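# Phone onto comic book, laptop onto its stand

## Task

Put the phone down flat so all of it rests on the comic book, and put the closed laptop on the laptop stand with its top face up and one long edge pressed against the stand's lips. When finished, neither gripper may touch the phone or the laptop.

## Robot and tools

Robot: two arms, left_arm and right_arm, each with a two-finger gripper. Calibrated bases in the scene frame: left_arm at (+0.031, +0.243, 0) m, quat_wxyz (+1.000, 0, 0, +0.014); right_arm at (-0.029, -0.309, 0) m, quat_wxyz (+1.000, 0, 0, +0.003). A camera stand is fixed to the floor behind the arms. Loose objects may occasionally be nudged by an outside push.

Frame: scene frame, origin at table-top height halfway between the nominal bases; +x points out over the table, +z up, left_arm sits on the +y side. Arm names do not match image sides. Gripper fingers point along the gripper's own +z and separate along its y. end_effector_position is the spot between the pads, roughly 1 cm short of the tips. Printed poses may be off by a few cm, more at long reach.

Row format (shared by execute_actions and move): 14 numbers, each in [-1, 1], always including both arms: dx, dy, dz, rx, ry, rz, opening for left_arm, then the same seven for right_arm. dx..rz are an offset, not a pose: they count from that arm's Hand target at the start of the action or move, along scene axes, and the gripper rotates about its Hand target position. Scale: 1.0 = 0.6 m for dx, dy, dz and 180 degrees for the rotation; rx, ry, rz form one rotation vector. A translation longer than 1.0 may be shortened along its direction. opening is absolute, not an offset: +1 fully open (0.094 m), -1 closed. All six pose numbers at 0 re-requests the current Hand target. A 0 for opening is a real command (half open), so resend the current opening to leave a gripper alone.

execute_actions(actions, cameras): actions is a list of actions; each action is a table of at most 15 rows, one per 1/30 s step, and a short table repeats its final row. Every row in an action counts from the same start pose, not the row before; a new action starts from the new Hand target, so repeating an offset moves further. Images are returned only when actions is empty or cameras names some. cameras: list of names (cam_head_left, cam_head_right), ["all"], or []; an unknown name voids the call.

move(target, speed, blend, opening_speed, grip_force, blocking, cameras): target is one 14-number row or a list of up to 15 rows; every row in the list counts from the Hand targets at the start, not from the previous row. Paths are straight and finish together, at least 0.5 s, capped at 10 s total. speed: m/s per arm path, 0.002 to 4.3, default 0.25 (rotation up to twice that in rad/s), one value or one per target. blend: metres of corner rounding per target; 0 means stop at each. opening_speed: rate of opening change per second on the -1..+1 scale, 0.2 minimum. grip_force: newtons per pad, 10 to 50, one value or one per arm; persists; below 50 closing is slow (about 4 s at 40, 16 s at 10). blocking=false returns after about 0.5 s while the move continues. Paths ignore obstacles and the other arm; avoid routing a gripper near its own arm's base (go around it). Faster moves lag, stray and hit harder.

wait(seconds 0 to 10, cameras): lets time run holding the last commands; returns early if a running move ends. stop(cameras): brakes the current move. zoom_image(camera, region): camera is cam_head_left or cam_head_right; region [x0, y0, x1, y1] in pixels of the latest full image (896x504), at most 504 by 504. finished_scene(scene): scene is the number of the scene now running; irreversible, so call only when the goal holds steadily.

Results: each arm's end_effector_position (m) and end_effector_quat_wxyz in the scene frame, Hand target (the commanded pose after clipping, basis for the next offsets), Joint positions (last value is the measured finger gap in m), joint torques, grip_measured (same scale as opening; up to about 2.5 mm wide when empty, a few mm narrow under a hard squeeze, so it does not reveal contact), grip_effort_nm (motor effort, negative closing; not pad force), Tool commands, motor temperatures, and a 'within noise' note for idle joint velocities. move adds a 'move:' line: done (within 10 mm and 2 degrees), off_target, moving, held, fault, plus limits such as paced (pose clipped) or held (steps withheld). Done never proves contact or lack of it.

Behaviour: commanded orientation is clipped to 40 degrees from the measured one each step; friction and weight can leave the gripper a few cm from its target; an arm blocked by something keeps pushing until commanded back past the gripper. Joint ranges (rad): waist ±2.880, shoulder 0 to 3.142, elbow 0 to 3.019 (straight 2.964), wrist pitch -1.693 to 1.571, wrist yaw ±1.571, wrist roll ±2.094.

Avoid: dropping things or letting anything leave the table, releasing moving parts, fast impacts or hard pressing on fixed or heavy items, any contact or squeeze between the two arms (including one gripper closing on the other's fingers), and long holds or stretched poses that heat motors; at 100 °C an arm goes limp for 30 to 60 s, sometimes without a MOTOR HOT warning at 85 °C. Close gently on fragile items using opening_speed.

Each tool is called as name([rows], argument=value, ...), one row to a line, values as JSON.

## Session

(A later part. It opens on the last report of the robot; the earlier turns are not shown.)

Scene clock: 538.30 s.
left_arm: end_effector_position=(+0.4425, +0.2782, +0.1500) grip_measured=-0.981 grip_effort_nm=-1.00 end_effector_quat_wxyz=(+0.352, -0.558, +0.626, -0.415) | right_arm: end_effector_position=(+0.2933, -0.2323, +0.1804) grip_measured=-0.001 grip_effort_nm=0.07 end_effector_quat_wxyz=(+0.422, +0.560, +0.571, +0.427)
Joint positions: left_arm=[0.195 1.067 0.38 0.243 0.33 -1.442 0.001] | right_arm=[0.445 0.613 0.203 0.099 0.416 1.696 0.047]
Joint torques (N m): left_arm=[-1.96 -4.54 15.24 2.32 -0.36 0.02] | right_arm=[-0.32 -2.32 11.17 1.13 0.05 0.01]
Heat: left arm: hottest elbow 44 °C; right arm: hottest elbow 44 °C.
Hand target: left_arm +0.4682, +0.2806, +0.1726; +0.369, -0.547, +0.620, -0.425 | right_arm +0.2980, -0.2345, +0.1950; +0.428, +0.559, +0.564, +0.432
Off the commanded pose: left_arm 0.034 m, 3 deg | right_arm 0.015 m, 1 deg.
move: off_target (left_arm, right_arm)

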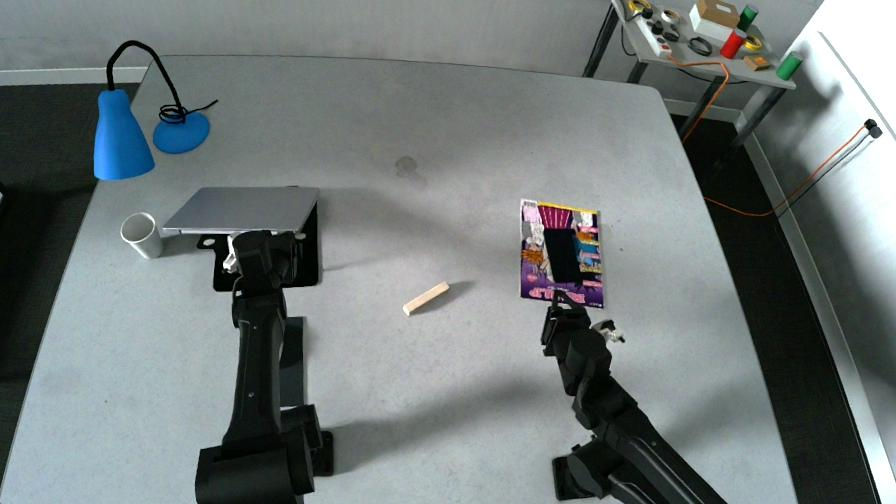

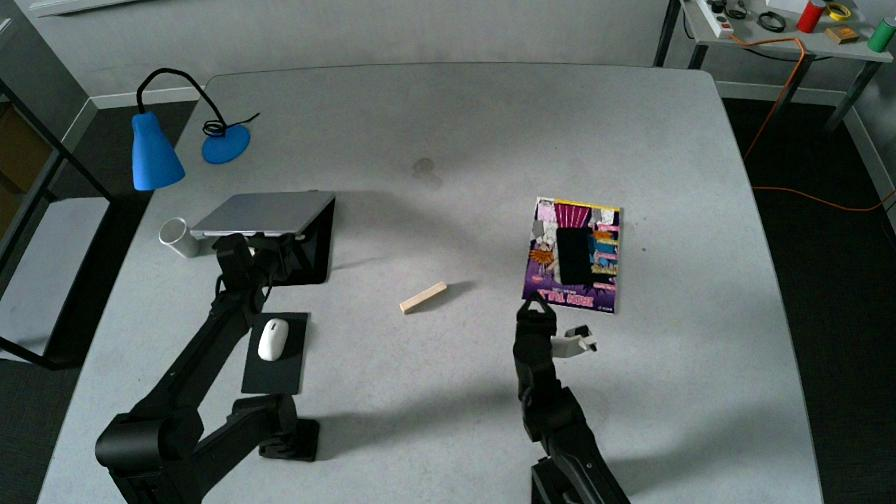

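move(target=[0.035,0.0,-0.005,0,0.0,0.0,-1,0,0,0,0,0,0,0.0], speed=0.04, cameras=["all"])

zoom_image(camera="cam_head_left", region=[150, 170, 350, 310])

zoom_image(camera="cam_head_right", region=[150, 170, 350, 310])

Scene clock: 541.63 s.
left_arm: end_effector_position=(+0.4618, +0.2763, +0.1470) grip_measured=-0.981 grip_effort_nm=-1.00 end_effector_quat_wxyz=(+0.350, -0.557, +0.628, -0.416) | right_arm: end_effector_position=(+0.2933, -0.2323, +0.1804) grip_measured=-0.001 grip_effort_nm=0.07 end_effector_quat_wxyz=(+0.422, +0.560, +0.571, +0.427)
Joint positions: left_arm=[0.177 1.144 0.42 0.279 0.32 -1.448 0.001] | right_arm=[0.445 0.613 0.203 0.099 0.416 1.696 0.047]
Joint torques (N m): left_arm=[-1.61 -5.07 15.09 2.33 -0.46 -0.03] | right_arm=[-0.38 -2.43 11.19 1.14 0.05 0.01]
Motor temperatures (°C): left_arm=[22 26 45 24 28 24 29] | right_arm=[26 32 45 25 24 23 26]
Heat: left arm: hottest elbow 45 °C; right arm: hottest elbow 45 °C.
Hand target: left_arm +0.4892, +0.2805, +0.1697; +0.369, -0.547, +0.620, -0.425 | right_arm +0.2980, -0.2345, +0.1950; +0.428, +0.559, +0.564, +0.432
Off the commanded pose: left_arm 0.036 m, 3 deg | right_arm 0.015 m, 1 deg.
move: off_target (left_arm, right_arm)

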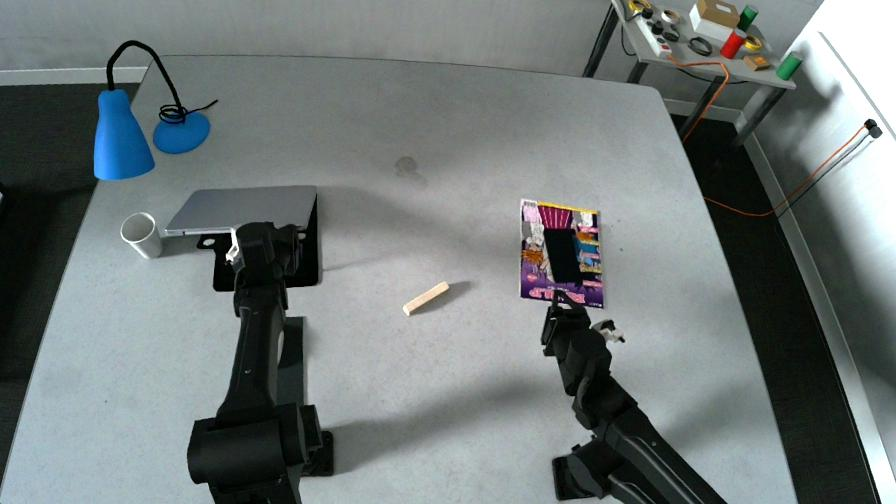

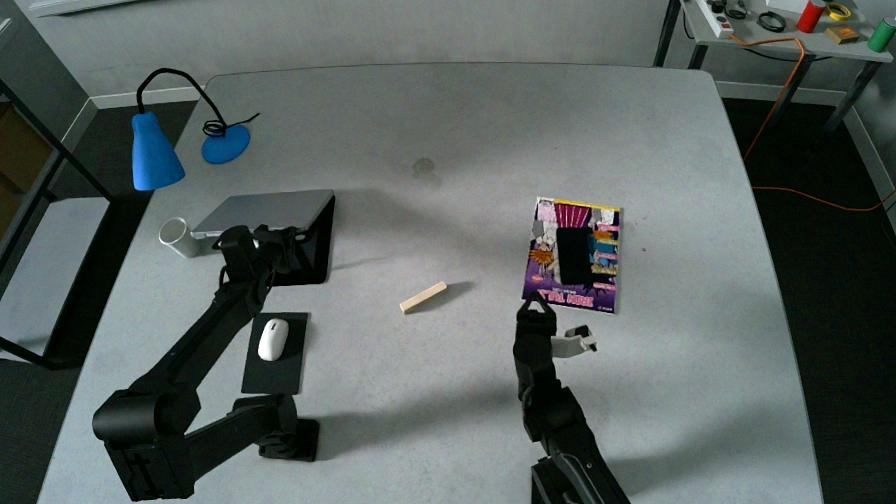

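Scaled by 2.520.

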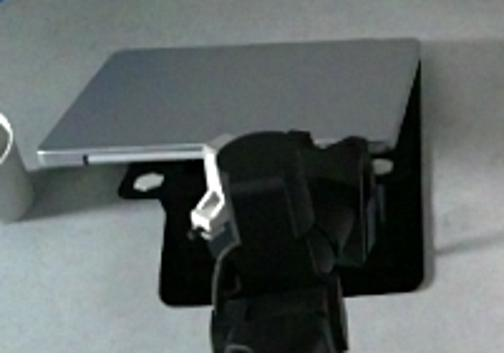

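Scaled by 2.520.

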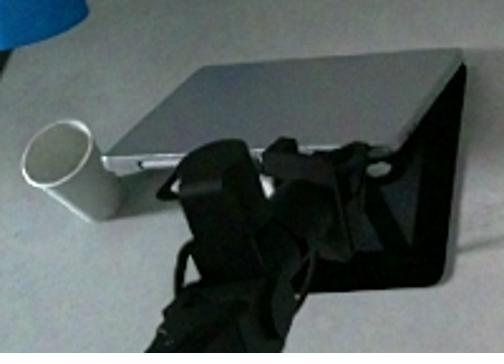

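move(target=[0.018,0.0,-0.008,0,0.0,0.0,-1,0,0,0,0,0,0,0.0], speed=0.04, cameras=["all"])

zoom_image(camera="cam_head_left", region=[150, 170, 350, 310])

zoom_image(camera="cam_head_right", region=[150, 170, 350, 310])

Scene clock: 545.93 s.
left_arm: end_effector_position=(+0.4784, +0.2805, +0.1461) grip_measured=-0.981 grip_effort_nm=-1.00 end_effector_quat_wxyz=(+0.355, -0.558, +0.625, -0.415) | right_arm: end_effector_position=(+0.2933, -0.2323, +0.1804) grip_measured=-0.001 grip_effort_nm=0.07 end_effector_quat_wxyz=(+0.422, +0.560, +0.571, +0.427)
Joint positions: left_arm=[0.173 1.204 0.453 0.313 0.305 -1.452 0.001] | right_arm=[0.445 0.613 0.203 0.099 0.416 1.696 0.047]
Joint torques (N m): left_arm=[-3.14 -7.12 13.79 2.51 -0.13 0.03] | right_arm=[-0.44 -2.49 11.17 1.16 0.05 0.01]
Heat: left arm: hottest elbow 45 °C; right arm: hottest elbow 45 °C.
Hand target: left_arm +0.5000, +0.2804, +0.1649; +0.369, -0.547, +0.620, -0.425 | right_arm +0.2980, -0.2345, +0.1950; +0.428, +0.559, +0.564, +0.432
Off the commanded pose: left_arm 0.029 m, 2 deg | right_arm 0.015 m, 1 deg.
move: off_target (left_arm, right_arm)

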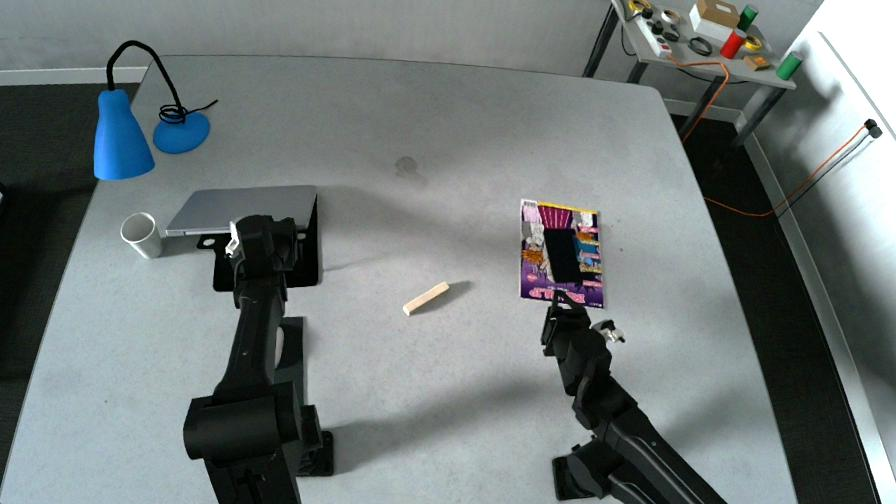

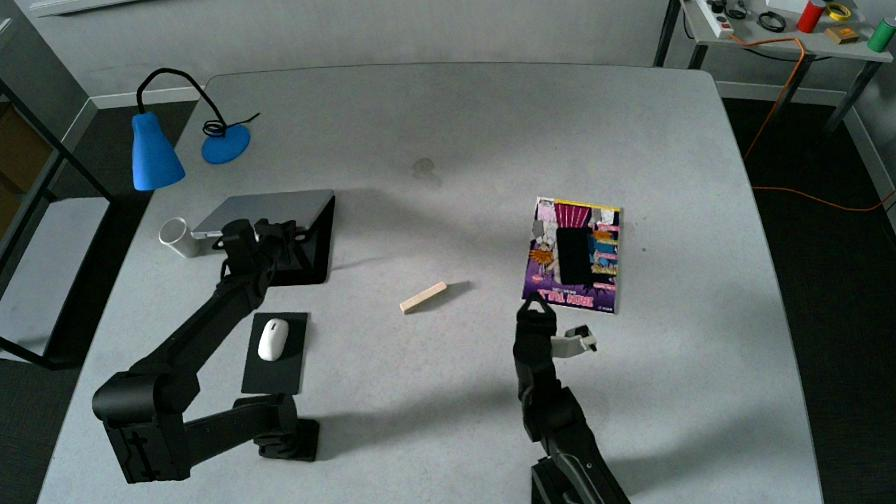

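Scaled by 2.520.

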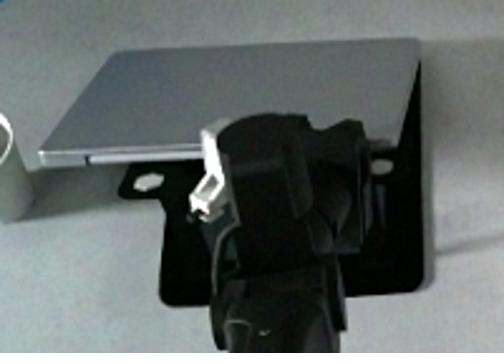

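Scaled by 2.520.

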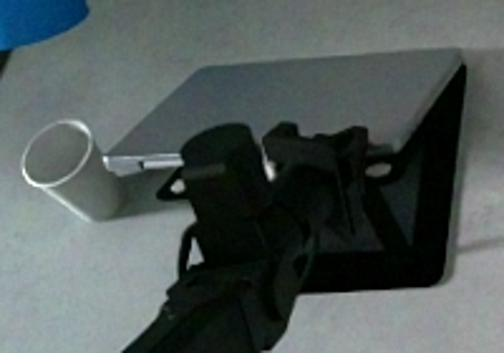

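move([
  [-0.02,0.0,0.08,0,0.0,0.0,-1,0,0,0,0,0,0,0.0],
  [-0.25,0.0,0.12,0,0.0,0.0,-1,0,0,0,0,0,0,0.0],
  [-0.35,-0.1,0.15,0,0.0,0.0,-1,0,0,0,0,0,0,0.0],
], speed=0.15, cameras=["all"])

zoom_image(camera="cam_head_left", region=[150, 170, 350, 310])

zoom_image(camera="cam_head_right", region=[150, 170, 350, 310])

zoom_image(camera="cam_head_left", region=[190, 175, 330, 215])

Scene clock: 553.60 s.
left_arm: end_effector_position=(+0.2922, +0.2239, +0.2527) grip_measured=-0.981 grip_effort_nm=-1.00 end_effector_quat_wxyz=(+0.371, -0.549, +0.620, -0.420) | right_arm: end_effector_position=(+0.2933, -0.2323, +0.1804) grip_measured=-0.001 grip_effort_nm=0.07 end_effector_quat_wxyz=(+0.422, +0.560, +0.571, +0.427)
Joint positions: left_arm=[-0.017 0.169 0.391 -0.606 0.123 -1.521 0.001] | right_arm=[0.445 0.613 0.203 0.099 0.416 1.696 0.047]
Joint torques (N m): left_arm=[-1.85 0.97 11.93 1.37 -0.12 -0.01] | right_arm=[-0.32 -2.43 11.19 1.16 0.05 0.01]
Heat: left arm: hottest elbow 44 °C; right arm: hottest elbow 45 °C.
Hand target: left_arm +0.2900, +0.2205, +0.2549; +0.369, -0.547, +0.620, -0.425 | right_arm +0.2980, -0.2345, +0.1950; +0.428, +0.559, +0.564, +0.432
Off the commanded pose: left_arm 0.005 m, 1 deg | right_arm 0.015 m, 1 deg.
move: off_target (right_arm)

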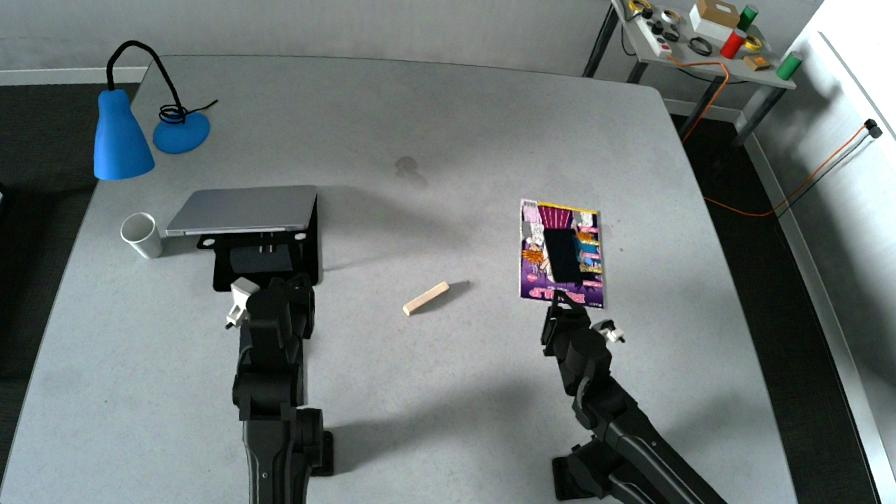

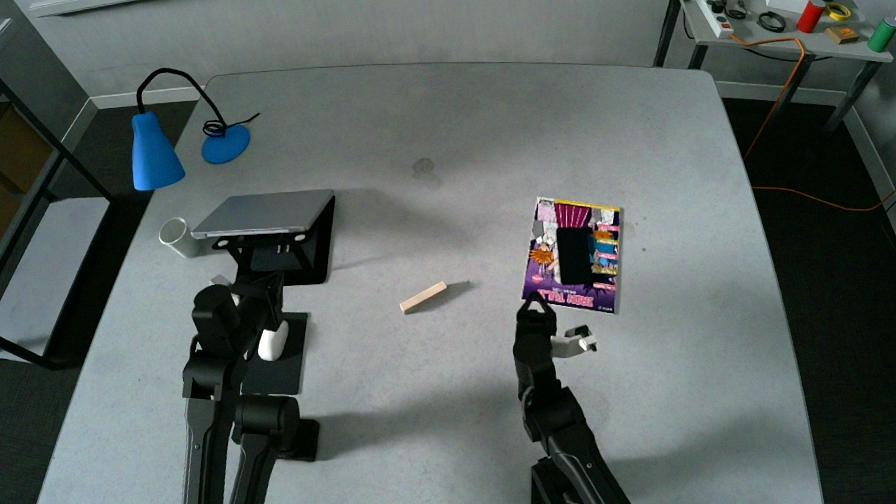

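Scaled by 2.520.

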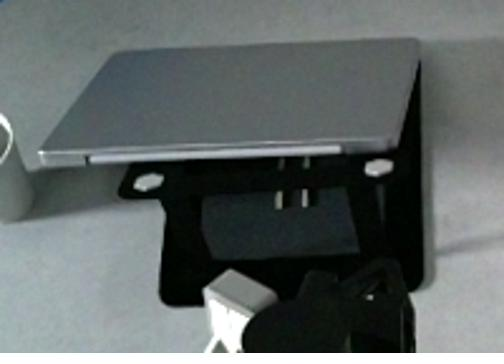

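Scaled by 2.520.

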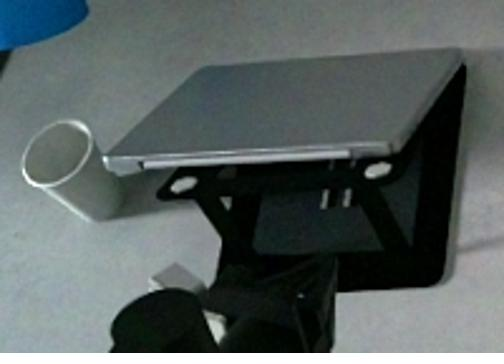

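Scaled by 3.600.

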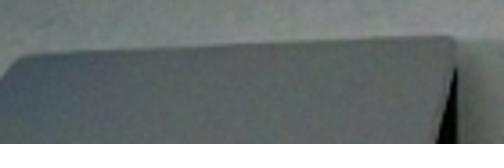

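move([
  [0.14,0.2075,-0.05,0,0.0,0.0,-1,0,0,0,0,0,0,0.0],
  [0.15,0.2075,-0.155,0,0.0,0.0,-1,0,0,0,0,0,0,0.0],
  [0.26,0.2075,-0.148,0,0.0,0.0,-1,0,0,0,0,0,0,0.0],
], speed=0.08, cameras=["all"])

zoom_image(camera="cam_head_left", region=[150, 170, 350, 310])

zoom_image(camera="cam_head_right", region=[150, 170, 350, 310])

Scene clock: 567.47 s.
left_arm: end_effector_position=(+0.4192, +0.3384, +0.1352) grip_measured=-0.981 grip_effort_nm=-1.00 end_effector_quat_wxyz=(+0.343, -0.568, +0.624, -0.413) | right_arm: end_effector_position=(+0.2933, -0.2323, +0.1804) grip_measured=-0.001 grip_effort_nm=0.07 end_effector_quat_wxyz=(+0.422, +0.560, +0.571, +0.427)
Joint positions: left_arm=[0.441 1.098 0.374 0.206 0.545 -1.33 0.001] | right_arm=[0.445 0.613 0.203 0.099 0.416 1.696 0.047]
Joint torques (N m): left_arm=[-1.85 -5.95 15.15 2.69 0.02 -0.03] | right_arm=[-0.38 -2.37 11.18 1.16 0.06 0.01]
Heat: left arm: hottest elbow 43 °C; right arm: hottest elbow 45 °C.
Hand target: left_arm +0.4460, +0.3449, +0.1659; +0.369, -0.547, +0.620, -0.425 | right_arm +0.2980, -0.2345, +0.1950; +0.428, +0.559, +0.564, +0.432
Off the commanded pose: left_arm 0.041 m, 4 deg | right_arm 0.015 m, 1 deg.
move: off_target (left_arm, right_arm)

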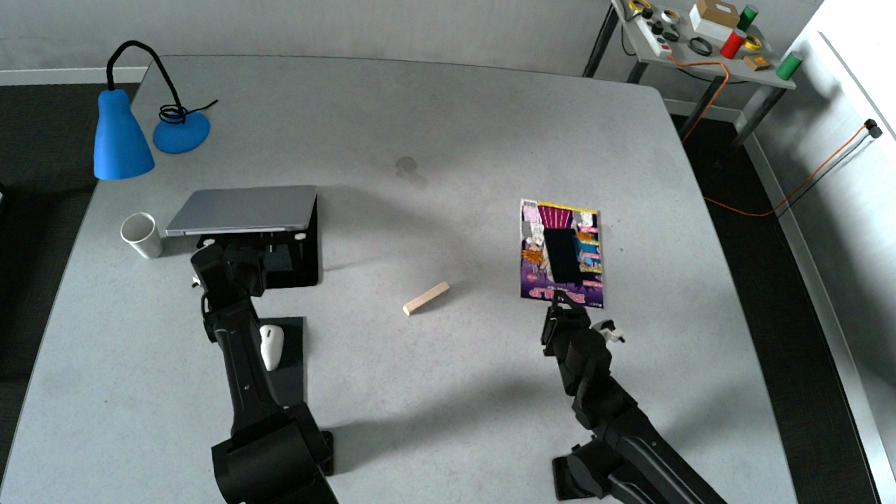

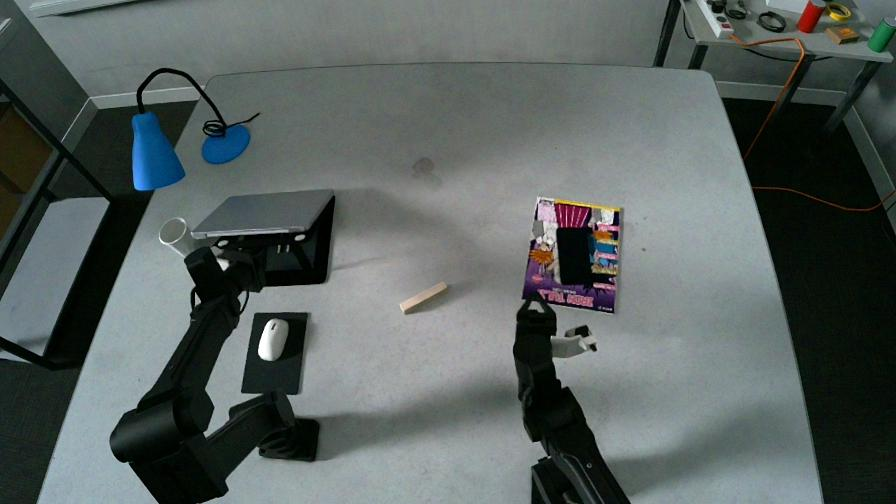

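Scaled by 2.520.

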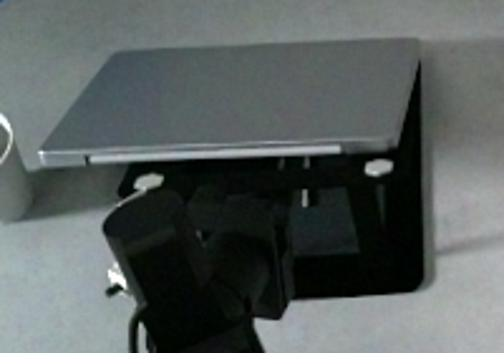

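Scaled by 2.520.

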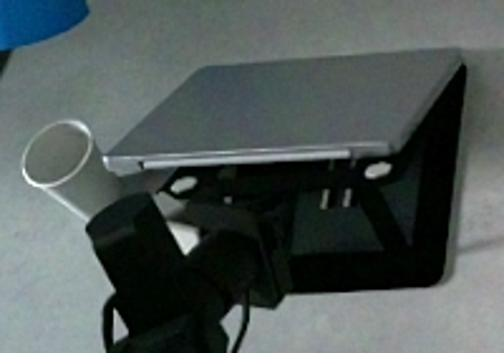

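move(target=[0.065,0.005,0.012,0,0.0,0.0,-1,0,0,0,0,0,0,0.0], speed=0.04, cameras=["all"])

zoom_image(camera="cam_head_left", region=[150, 170, 350, 310])

zoom_image(camera="cam_head_right", region=[150, 170, 350, 310])

Scene clock: 571.53 s.
left_arm: end_effector_position=(+0.4373, +0.3374, +0.1201) grip_measured=-0.981 grip_effort_nm=-1.00 end_effector_quat_wxyz=(+0.320, -0.588, +0.623, -0.404) | right_arm: end_effector_position=(+0.2933, -0.2323, +0.1804) grip_measured=-0.001 grip_effort_nm=0.07 end_effector_quat_wxyz=(+0.422, +0.560, +0.571, +0.427)
Joint positions: left_arm=[0.404 1.188 0.418 0.206 0.504 -1.361 0.001] | right_arm=[0.445 0.613 0.203 0.099 0.416 1.696 0.047]
Joint torques (N m): left_arm=[-2.84 -7.41 18.59 2.82 0.06 0.1] | right_arm=[-0.38 -2.37 11.19 1.16 0.05 0.01]
Heat: left arm: hottest elbow 44 °C; right arm: hottest elbow 45 °C.
Hand target: left_arm +0.4850, +0.3480, +0.1733; -0.369, +0.547, -0.620, +0.425 | right_arm +0.2980, -0.2345, +0.1950; +0.428, +0.559, +0.564, +0.432
Off the commanded pose: left_arm 0.072 m, 8 deg | right_arm 0.015 m, 1 deg.
move: off_target (left_arm, right_arm)

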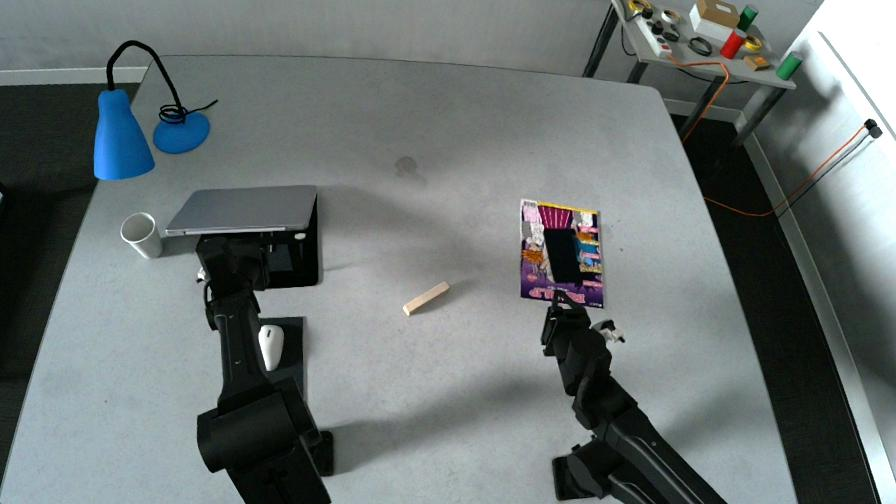

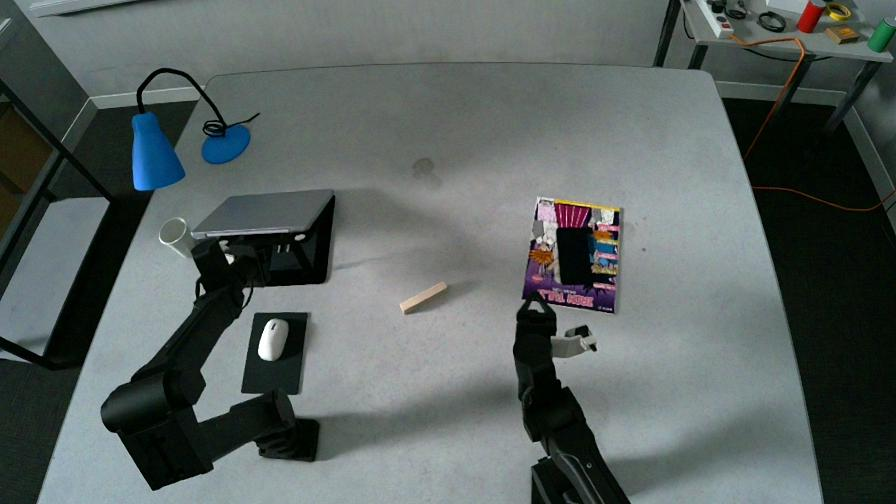

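Scaled by 2.520.

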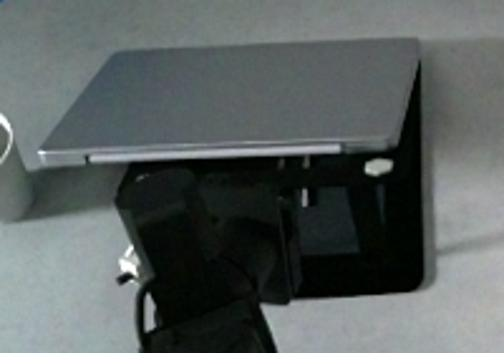

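Scaled by 2.520.

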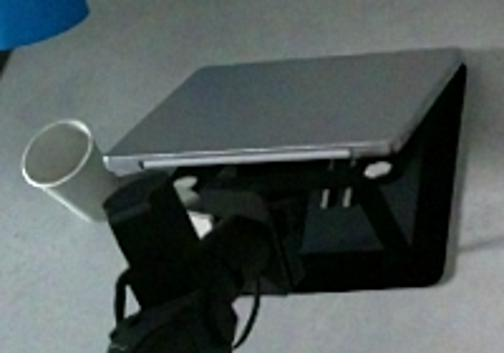

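move([
  [-0.15,0,-0.05,0,0,0,-1,0,0,0,0,0,0,0],
  [-0.2,0,0.03,0,0,0,-1,0,0,0,0,0,0,0],
], speed=0.1, cameras=["all"])

Scene clock: 581.37 s.
left_arm: end_effector_position=(+0.3593, +0.3383, +0.1695) grip_measured=-0.981 grip_effort_nm=-0.99 end_effector_quat_wxyz=(+0.347, -0.558, +0.621, -0.426) | right_arm: end_effector_position=(+0.2933, -0.2323, +0.1804) grip_measured=-0.001 grip_effort_nm=0.07 end_effector_quat_wxyz=(+0.422, +0.560, +0.571, +0.427)
Joint positions: left_arm=[0.587 0.791 0.326 -0.076 0.694 -1.252 0.001] | right_arm=[0.445 0.613 0.203 0.099 0.416 1.696 0.047]
Joint torques (N m): left_arm=[-0.62 -4.6 13.9 1.28 0.28 0.21] | right_arm=[-0.32 -2.49 11.19 1.14 0.05 0.01]
Heat: left arm: hottest elbow 44 °C; right arm: hottest elbow 45 °C.
Hand target: left_arm +0.3651, +0.3479, +0.1913; +0.369, -0.547, +0.620, -0.425 | right_arm +0.2980, -0.2345, +0.1950; +0.428, +0.559, +0.564, +0.432
Off the commanded pose: left_arm 0.025 m, 3 deg | right_arm 0.015 m, 1 deg.
move: off_target (left_arm, right_arm)

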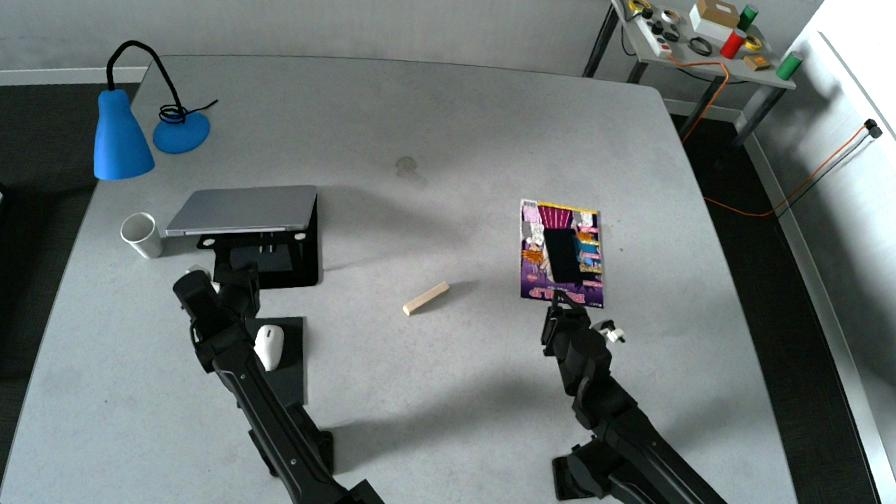

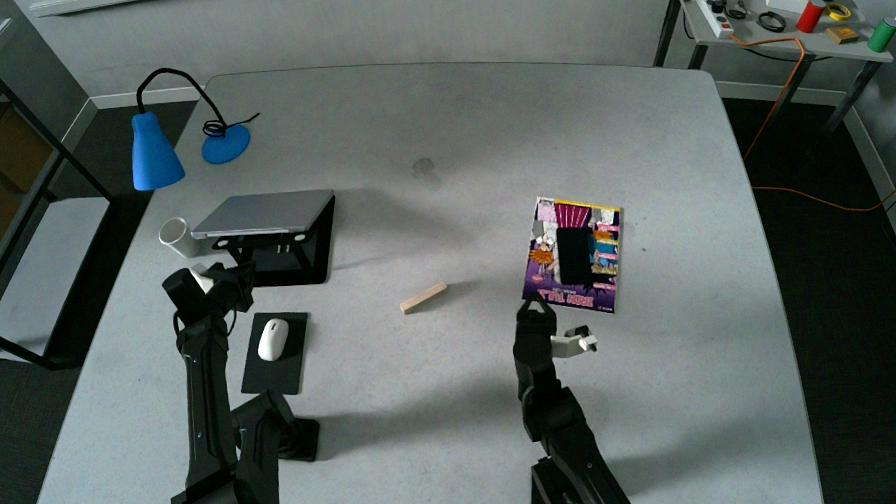

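zoom_image(camera="cam_head_left", region=[150, 170, 350, 310])

zoom_image(camera="cam_head_right", region=[150, 170, 350, 310])

Scaled by 2.520.

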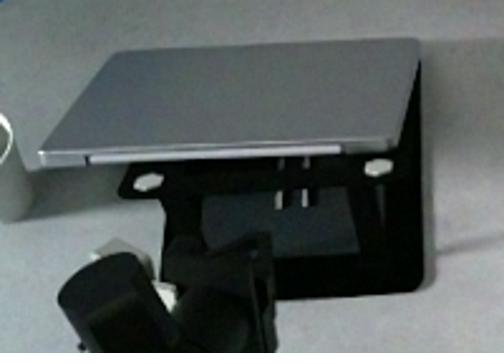

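Scaled by 2.520.

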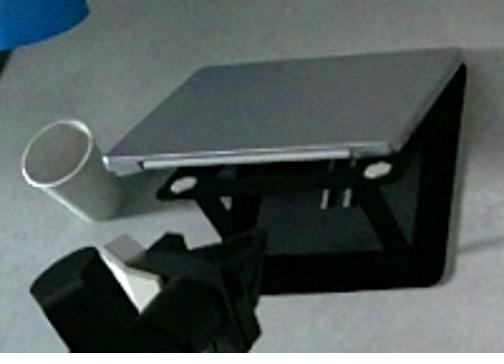

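move(target=[0.0915,0.02,-0.004,0,0,0,-1,0,0,0,0,0,0,0], speed=0.08)

Scene clock: 588.87 s.
left_arm: end_effector_position=(+0.3943, +0.3510, +0.1548) grip_measured=-0.981 grip_effort_nm=-0.99 end_effector_quat_wxyz=(+0.341, -0.569, +0.622, -0.416) | right_arm: end_effector_position=(+0.2933, -0.2323, +0.1804) grip_measured=-0.001 grip_effort_nm=0.07 end_effector_quat_wxyz=(+0.422, +0.560, +0.571, +0.427)
Joint positions: left_arm=[0.536 0.979 0.378 0.052 0.63 -1.28 0.001] | right_arm=[0.445 0.613 0.203 0.099 0.416 1.696 0.047]
Joint torques (N m): left_arm=[-2.26 -4.25 16.18 2.55 0.05 0] | right_arm=[-0.32 -2.32 11.18 1.14 0.05 0.01]
Heat: left arm: hottest elbow 45 °C; right arm: hottest elbow 45 °C.
Hand target: left_arm +0.4199, +0.3599, +0.1887; +0.369, -0.547, +0.620, -0.425 | right_arm +0.2980, -0.2345, +0.1950; +0.428, +0.559, +0.564, +0.432
Off the commanded pose: left_arm 0.044 m, 4 deg | right_arm 0.015 m, 1 deg.
move: off_target (left_arm, right_arm)

move(target=[0.07,0,0.012,0,0,0,-1,0,0,0,0,0,0,0], speed=0.05)

move(target=[0.03,0,0.004,0,0,0,-1,0,0,0,0,0,0,0], speed=0.04, cameras=["all"])

zoom_image(camera="cam_head_left", region=[150, 170, 350, 310])

zoom_image(camera="cam_head_right", region=[150, 170, 350, 310])

Scene clock: 593.33 s.
left_arm: end_effector_position=(+0.4353, +0.3531, +0.1627) grip_measured=-0.981 grip_effort_nm=-0.99 end_effector_quat_wxyz=(+0.342, -0.569, +0.623, -0.414) | right_arm: end_effector_position=(+0.2933, -0.2323, +0.1804) grip_measured=-0.001 grip_effort_nm=0.07 end_effector_quat_wxyz=(+0.422, +0.560, +0.571, +0.427)
Joint positions: left_arm=[0.463 1.095 0.466 0.102 0.565 -1.32 0.001] | right_arm=[0.445 0.613 0.203 0.099 0.416 1.696 0.047]
Joint torques (N m): left_arm=[-2.49 -6.77 15.92 2.36 0.07 0] | right_arm=[-0.44 -2.43 11.17 1.14 0.05 0.02]
Heat: left arm: hottest elbow 45 °C; right arm: hottest elbow 45 °C.
Hand target: left_arm +0.4620, +0.3599, +0.1962; +0.369, -0.547, +0.620, -0.425 | right_arm +0.2980, -0.2345, +0.1950; +0.428, +0.559, +0.564, +0.432
Off the commanded pose: left_arm 0.043 m, 4 deg | right_arm 0.015 m, 1 deg.
move: off_target (left_arm, right_arm)

Scene clock: 594.37 s.
left_arm: end_effector_position=(+0.4529, +0.3540, +0.1652) grip_measured=-0.981 grip_effort_nm=-0.99 end_effector_quat_wxyz=(+0.342, -0.569, +0.624, -0.413) | right_arm: end_effector_position=(+0.2933, -0.2323, +0.1804) grip_measured=-0.001 grip_effort_nm=0.07 end_effector_quat_wxyz=(+0.422, +0.560, +0.571, +0.427)
Joint positions: left_arm=[0.437 1.142 0.505 0.118 0.541 -1.333 0.001] | right_arm=[0.445 0.613 0.203 0.099 0.416 1.696 0.047]
Joint torques (N m): left_arm=[-2.73 -6.89 16.02 2.33 -0.01 0] | right_arm=[-0.32 -2.49 11.18 1.16 0.05 0.02]
Heat: left arm: hottest elbow 45 °C; right arm: hottest elbow 45 °C.
Hand target: left_arm +0.4799, +0.3600, +0.1985; +0.369, -0.547, +0.620, -0.425 | right_arm +0.2980, -0.2345, +0.1950; +0.428, +0.559, +0.564, +0.432
Off the commanded pose: left_arm 0.043 m, 4 deg | right_arm 0.015 m, 1 deg.
move: off_target (left_arm, right_arm)

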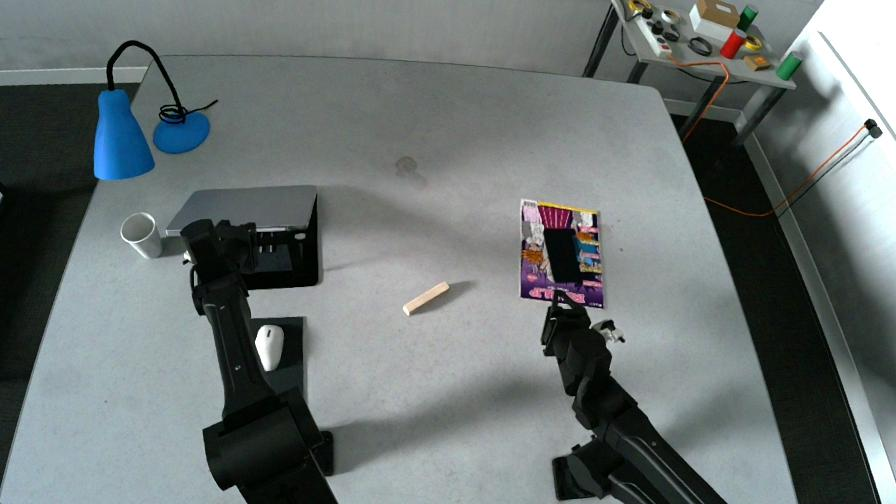

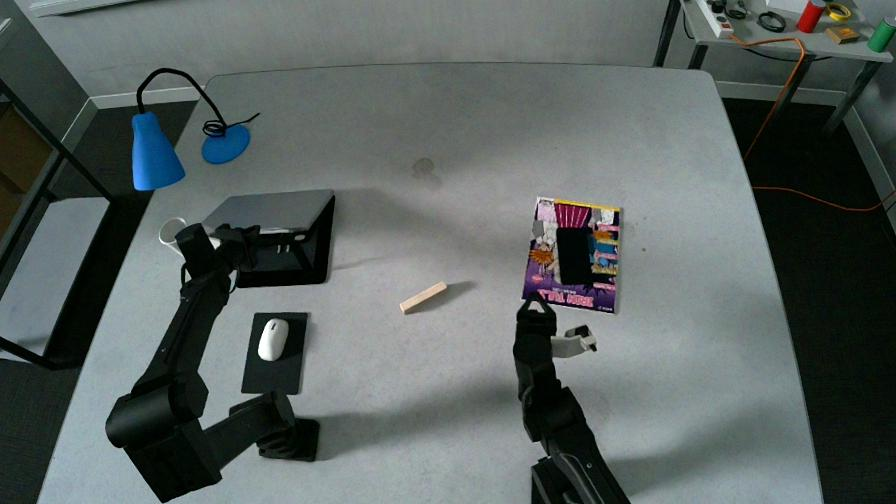

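Scaled by 2.520.

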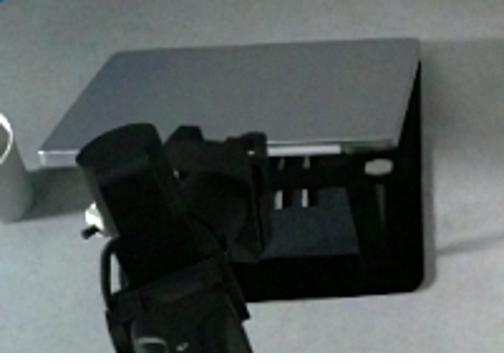

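Scaled by 2.520.

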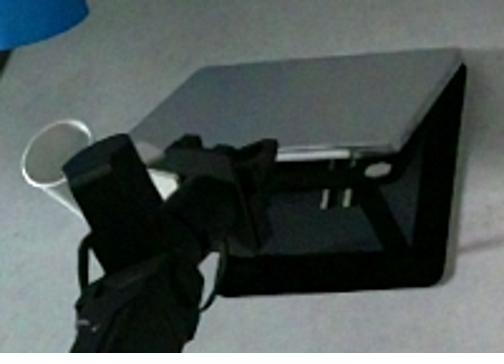

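move([
  [-0.06,0,-0.02,0,0,0,-1,0,0,0,0,0,0,0],
  [-0.06,0,-0.042,0,0,0,-1,0,0,0,0,0,0,0],
], speed=0.08)

Scene clock: 598.03 s.
left_arm: end_effector_position=(+0.4458, +0.3546, +0.1774) grip_measured=-0.981 grip_effort_nm=-0.99 end_effector_quat_wxyz=(+0.363, -0.547, +0.621, -0.428) | right_arm: end_effector_position=(+0.2933, -0.2323, +0.1804) grip_measured=-0.001 grip_effort_nm=0.07 end_effector_quat_wxyz=(+0.422, +0.560, +0.571, +0.427)
Joint positions: left_arm=[0.46 1.108 0.478 0.171 0.581 -1.324 0.001] | right_arm=[0.445 0.613 0.203 0.099 0.416 1.696 0.047]
Joint torques (N m): left_arm=[-0.26 -7.06 8.99 2.36 0.24 0.23] | right_arm=[-0.38 -2.43 11.18 1.14 0.05 0.01]
Heat: left arm: hottest elbow 45 °C; right arm: hottest elbow 45 °C.
Hand target: left_arm +0.4440, +0.3600, +0.1734; +0.369, -0.547, +0.620, -0.425 | right_arm +0.2980, -0.2345, +0.1950; +0.428, +0.559, +0.564, +0.432
Off the commanded pose: left_arm 0.007 m, 1 deg | right_arm 0.015 m, 1 deg.
move: off_target (right_arm)

move([
  [-0.02,0,0.06,0,0,0,-1,0,0,0,0,0,0,0],
  [-0.12,0,0.05,0,0,0,-1,0,0,0,0,0,0,0],
], speed=0.08, cameras=["all"])

zoom_image(camera="cam_head_left", region=[150, 170, 350, 310])

zoom_image(camera="cam_head_right", region=[150, 170, 350, 310])

Scene clock: 604.00 s.
left_arm: end_effector_position=(+0.3768, +0.3576, +0.2049) grip_measured=-0.981 grip_effort_nm=-0.99 end_effector_quat_wxyz=(+0.366, -0.546, +0.620, -0.428) | right_arm: end_effector_position=(+0.2933, -0.2323, +0.1804) grip_measured=-0.001 grip_effort_nm=0.07 end_effector_quat_wxyz=(+0.422, +0.560, +0.571, +0.427)
Joint positions: left_arm=[0.612 0.828 0.422 -0.1 0.717 -1.237 0.001] | right_arm=[0.445 0.613 0.203 0.099 0.416 1.696 0.047]
Joint torques (N m): left_arm=[-0.09 -5.54 10.02 1.51 0.3 0.18] | right_arm=[-0.38 -2.37 11.18 1.14 0.05 0.01]
Heat: left arm: hottest elbow 45 °C; right arm: hottest elbow 45 °C.
Hand target: left_arm +0.3719, +0.3599, +0.2033; +0.369, -0.547, +0.620, -0.425 | right_arm +0.2980, -0.2345, +0.1950; +0.428, +0.559, +0.564, +0.432
Off the commanded pose: left_arm 0.006 m, 1 deg | right_arm 0.015 m, 1 deg.
move: off_target (right_arm)

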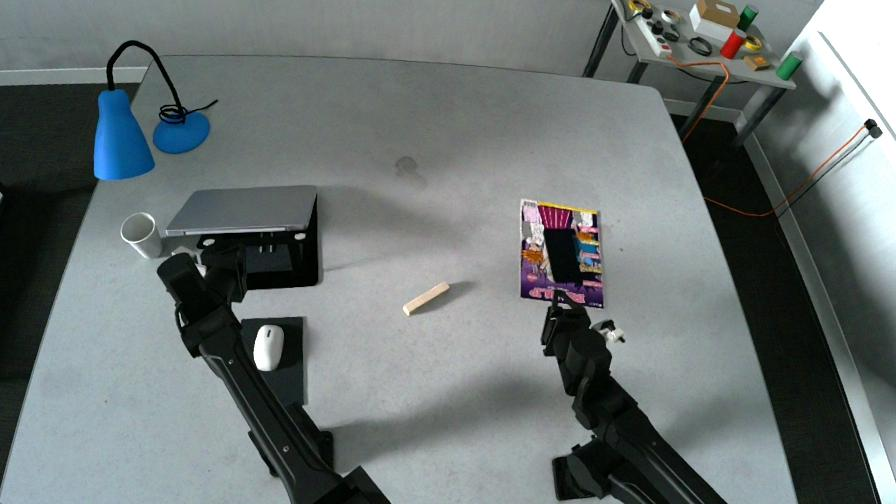

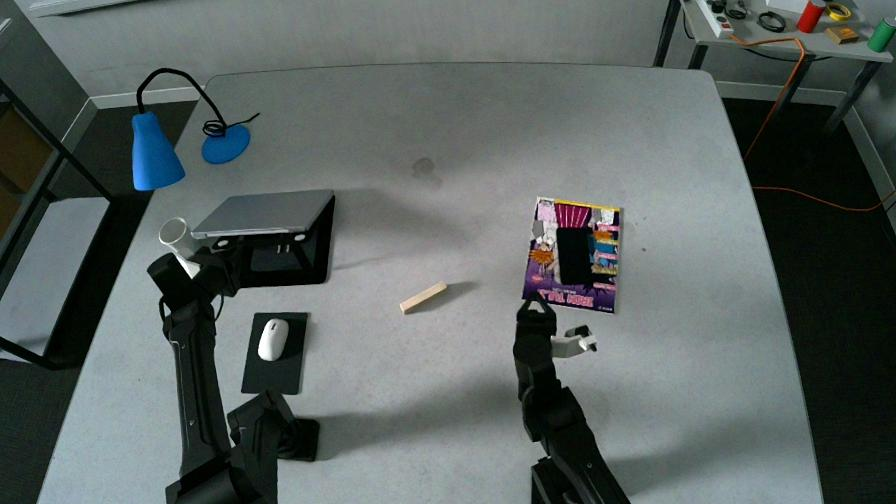

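Scaled by 2.520.

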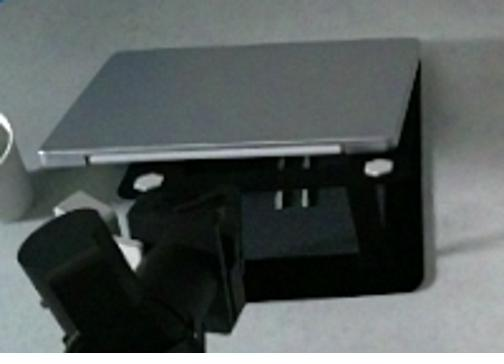

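Scaled by 2.520.

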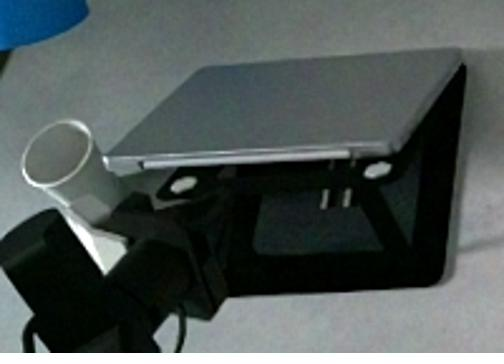

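move(target=[0.02,-0.03,-0.085,0,0,0,-1,0,0,0,0,0,0,0], speed=0.08)

Scene clock: 612.93 s.
left_arm: end_effector_position=(+0.3826, +0.3469, +0.1561) grip_measured=-0.981 grip_effort_nm=-0.99 end_effector_quat_wxyz=(+0.372, -0.549, +0.619, -0.421) | right_arm: end_effector_position=(+0.2933, -0.2323, +0.1804) grip_measured=-0.001 grip_effort_nm=0.07 end_effector_quat_wxyz=(+0.422, +0.560, +0.571, +0.427)
Joint positions: left_arm=[0.547 0.931 0.315 0.138 0.64 -1.272 0.001] | right_arm=[0.445 0.613 0.203 0.099 0.416 1.696 0.047]
Joint torques (N m): left_arm=[-2.26 -3.66 9.02 2.44 0.03 -0.04] | right_arm=[-0.32 -2.32 11.18 1.14 0.06 0.02]
Heat: left arm: hottest elbow 44 °C; right arm: hottest elbow 46 °C.
Hand target: left_arm +0.3839, +0.3420, +0.1523; +0.369, -0.547, +0.620, -0.425 | right_arm +0.2980, -0.2345, +0.1950; +0.428, +0.559, +0.564, +0.432
Off the commanded pose: left_arm 0.006 m, 1 deg | right_arm 0.015 m, 1 deg.
move: off_target (right_arm)

move(target=[0.07,0,0.01,0,0,0,-1,0,0,0,0,0,0,0], speed=0.05)

Scene clock: 616.07 s.
left_arm: end_effector_position=(+0.3977, +0.3337, +0.1259) grip_measured=-0.981 grip_effort_nm=-0.99 end_effector_quat_wxyz=(+0.341, -0.569, +0.623, -0.414) | right_arm: end_effector_position=(+0.2933, -0.2323, +0.1804) grip_measured=-0.001 grip_effort_nm=0.07 end_effector_quat_wxyz=(+0.422, +0.560, +0.571, +0.427)
Joint positions: left_arm=[0.465 1.047 0.315 0.204 0.567 -1.318 0.001] | right_arm=[0.445 0.613 0.203 0.099 0.416 1.696 0.047]
Joint torques (N m): left_arm=[-2.32 -4.72 15.47 2.51 0 -0.02] | right_arm=[-0.38 -2.37 11.18 1.13 0.05 0.01]
Heat: left arm: hottest elbow 44 °C; right arm: hottest elbow 46 °C.
Hand target: left_arm +0.4259, +0.3420, +0.1584; +0.369, -0.547, +0.620, -0.425 | right_arm +0.2980, -0.2345, +0.1950; +0.428, +0.559, +0.564, +0.432
Off the commanded pose: left_arm 0.044 m, 4 deg | right_arm 0.015 m, 1 deg.
move: off_target (left_arm, right_arm)

move(target=[0.018,0.015,0.038,0,0,0,-1,0,0,0,0,0,0,0], speed=0.05)

move(target=[0.035,0,0,0,0,0,-1,0,0,0,0,0,0,0], speed=0.04)

Scene clock: 619.40 s.
left_arm: end_effector_position=(+0.4110, +0.3404, +0.1441) grip_measured=-0.981 grip_effort_nm=-0.99 end_effector_quat_wxyz=(+0.342, -0.568, +0.623, -0.415) | right_arm: end_effector_position=(+0.2933, -0.2323, +0.1804) grip_measured=-0.001 grip_effort_nm=0.07 end_effector_quat_wxyz=(+0.422, +0.560, +0.571, +0.427)
Joint positions: left_arm=[0.465 1.047 0.375 0.147 0.57 -1.318 0.001] | right_arm=[0.445 0.613 0.203 0.099 0.416 1.696 0.047]
Joint torques (N m): left_arm=[-1.61 -6.01 16.42 1.4 0.24 0.04] | right_arm=[-0.32 -2.37 11.18 1.17 0.05 0.01]
Heat: left arm: hottest elbow 44 °C; right arm: hottest elbow 46 °C.
Hand target: left_arm +0.4367, +0.3510, +0.1811; +0.369, -0.547, +0.620, -0.425 | right_arm +0.2980, -0.2345, +0.1950; +0.428, +0.559, +0.564, +0.432
Off the commanded pose: left_arm 0.046 m, 4 deg | right_arm 0.015 m, 1 deg.
move: off_target (left_arm, right_arm)

Scene clock: 620.47 s.
left_arm: end_effector_position=(+0.4209, +0.3412, +0.1362) grip_measured=-0.981 grip_effort_nm=-0.99 end_effector_quat_wxyz=(+0.329, -0.579, +0.624, -0.409) | right_arm: end_effector_position=(+0.2933, -0.2323, +0.1804) grip_measured=-0.001 grip_effort_nm=0.07 end_effector_quat_wxyz=(+0.422, +0.560, +0.571, +0.427)
Joint positions: left_arm=[0.446 1.098 0.4 0.146 0.546 -1.332 0.001] | right_arm=[0.445 0.613 0.203 0.099 0.416 1.696 0.047]
Joint torques (N m): left_arm=[-2.49 -6.36 17.5 2.63 0.12 0] | right_arm=[-0.44 -2.43 11.21 1.14 0.06 0.01]
Heat: left arm: hottest elbow 44 °C; right arm: hottest elbow 46 °C.
Hand target: left_arm +0.4577, +0.3509, +0.1811; -0.369, +0.547, -0.620, +0.425 | right_arm +0.2980, -0.2345, +0.1950; +0.428, +0.559, +0.564, +0.432
Off the commanded pose: left_arm 0.059 m, 6 deg | right_arm 0.015 m, 1 deg.
move: off_target (left_arm, right_arm)

move([
  [0.0,0,0.02,0,0,0,-1,0,0,0,0,0,0,0],
  [0.035,0,0.03,0,0,0,-1,0,0,0,0,0,0,0],
], speed=0.04)

Scene clock: 623.73 s.
left_arm: end_effector_position=(+0.4263, +0.3391, +0.1338) grip_measured=-0.981 grip_effort_nm=-0.99 end_effector_quat_wxyz=(-0.314, +0.593, -0.622, +0.402) | right_arm: end_effector_position=(+0.2933, -0.2323, +0.1804) grip_measured=-0.001 grip_effort_nm=0.07 end_effector_quat_wxyz=(+0.422, +0.560, +0.571, +0.427)
Joint positions: left_arm=[0.425 1.11 0.424 0.101 0.519 -1.353 0.001] | right_arm=[0.445 0.613 0.203 0.099 0.416 1.696 0.047]
Joint torques (N m): left_arm=[-3.19 -6.77 20.64 2.25 0.16 0.09] | right_arm=[-0.26 -2.49 11.19 1.16 0.05 0.01]
Heat: left arm: hottest elbow 45 °C; right arm: hottest elbow 46 °C.
Hand target: left_arm +0.4787, +0.3510, +0.1989; -0.369, +0.547, -0.620, +0.425 | right_arm +0.2980, -0.2345, +0.1950; +0.428, +0.559, +0.564, +0.432
Off the commanded pose: left_arm 0.085 m, 9 deg | right_arm 0.015 m, 1 deg.
move: off_target (left_arm, right_arm)


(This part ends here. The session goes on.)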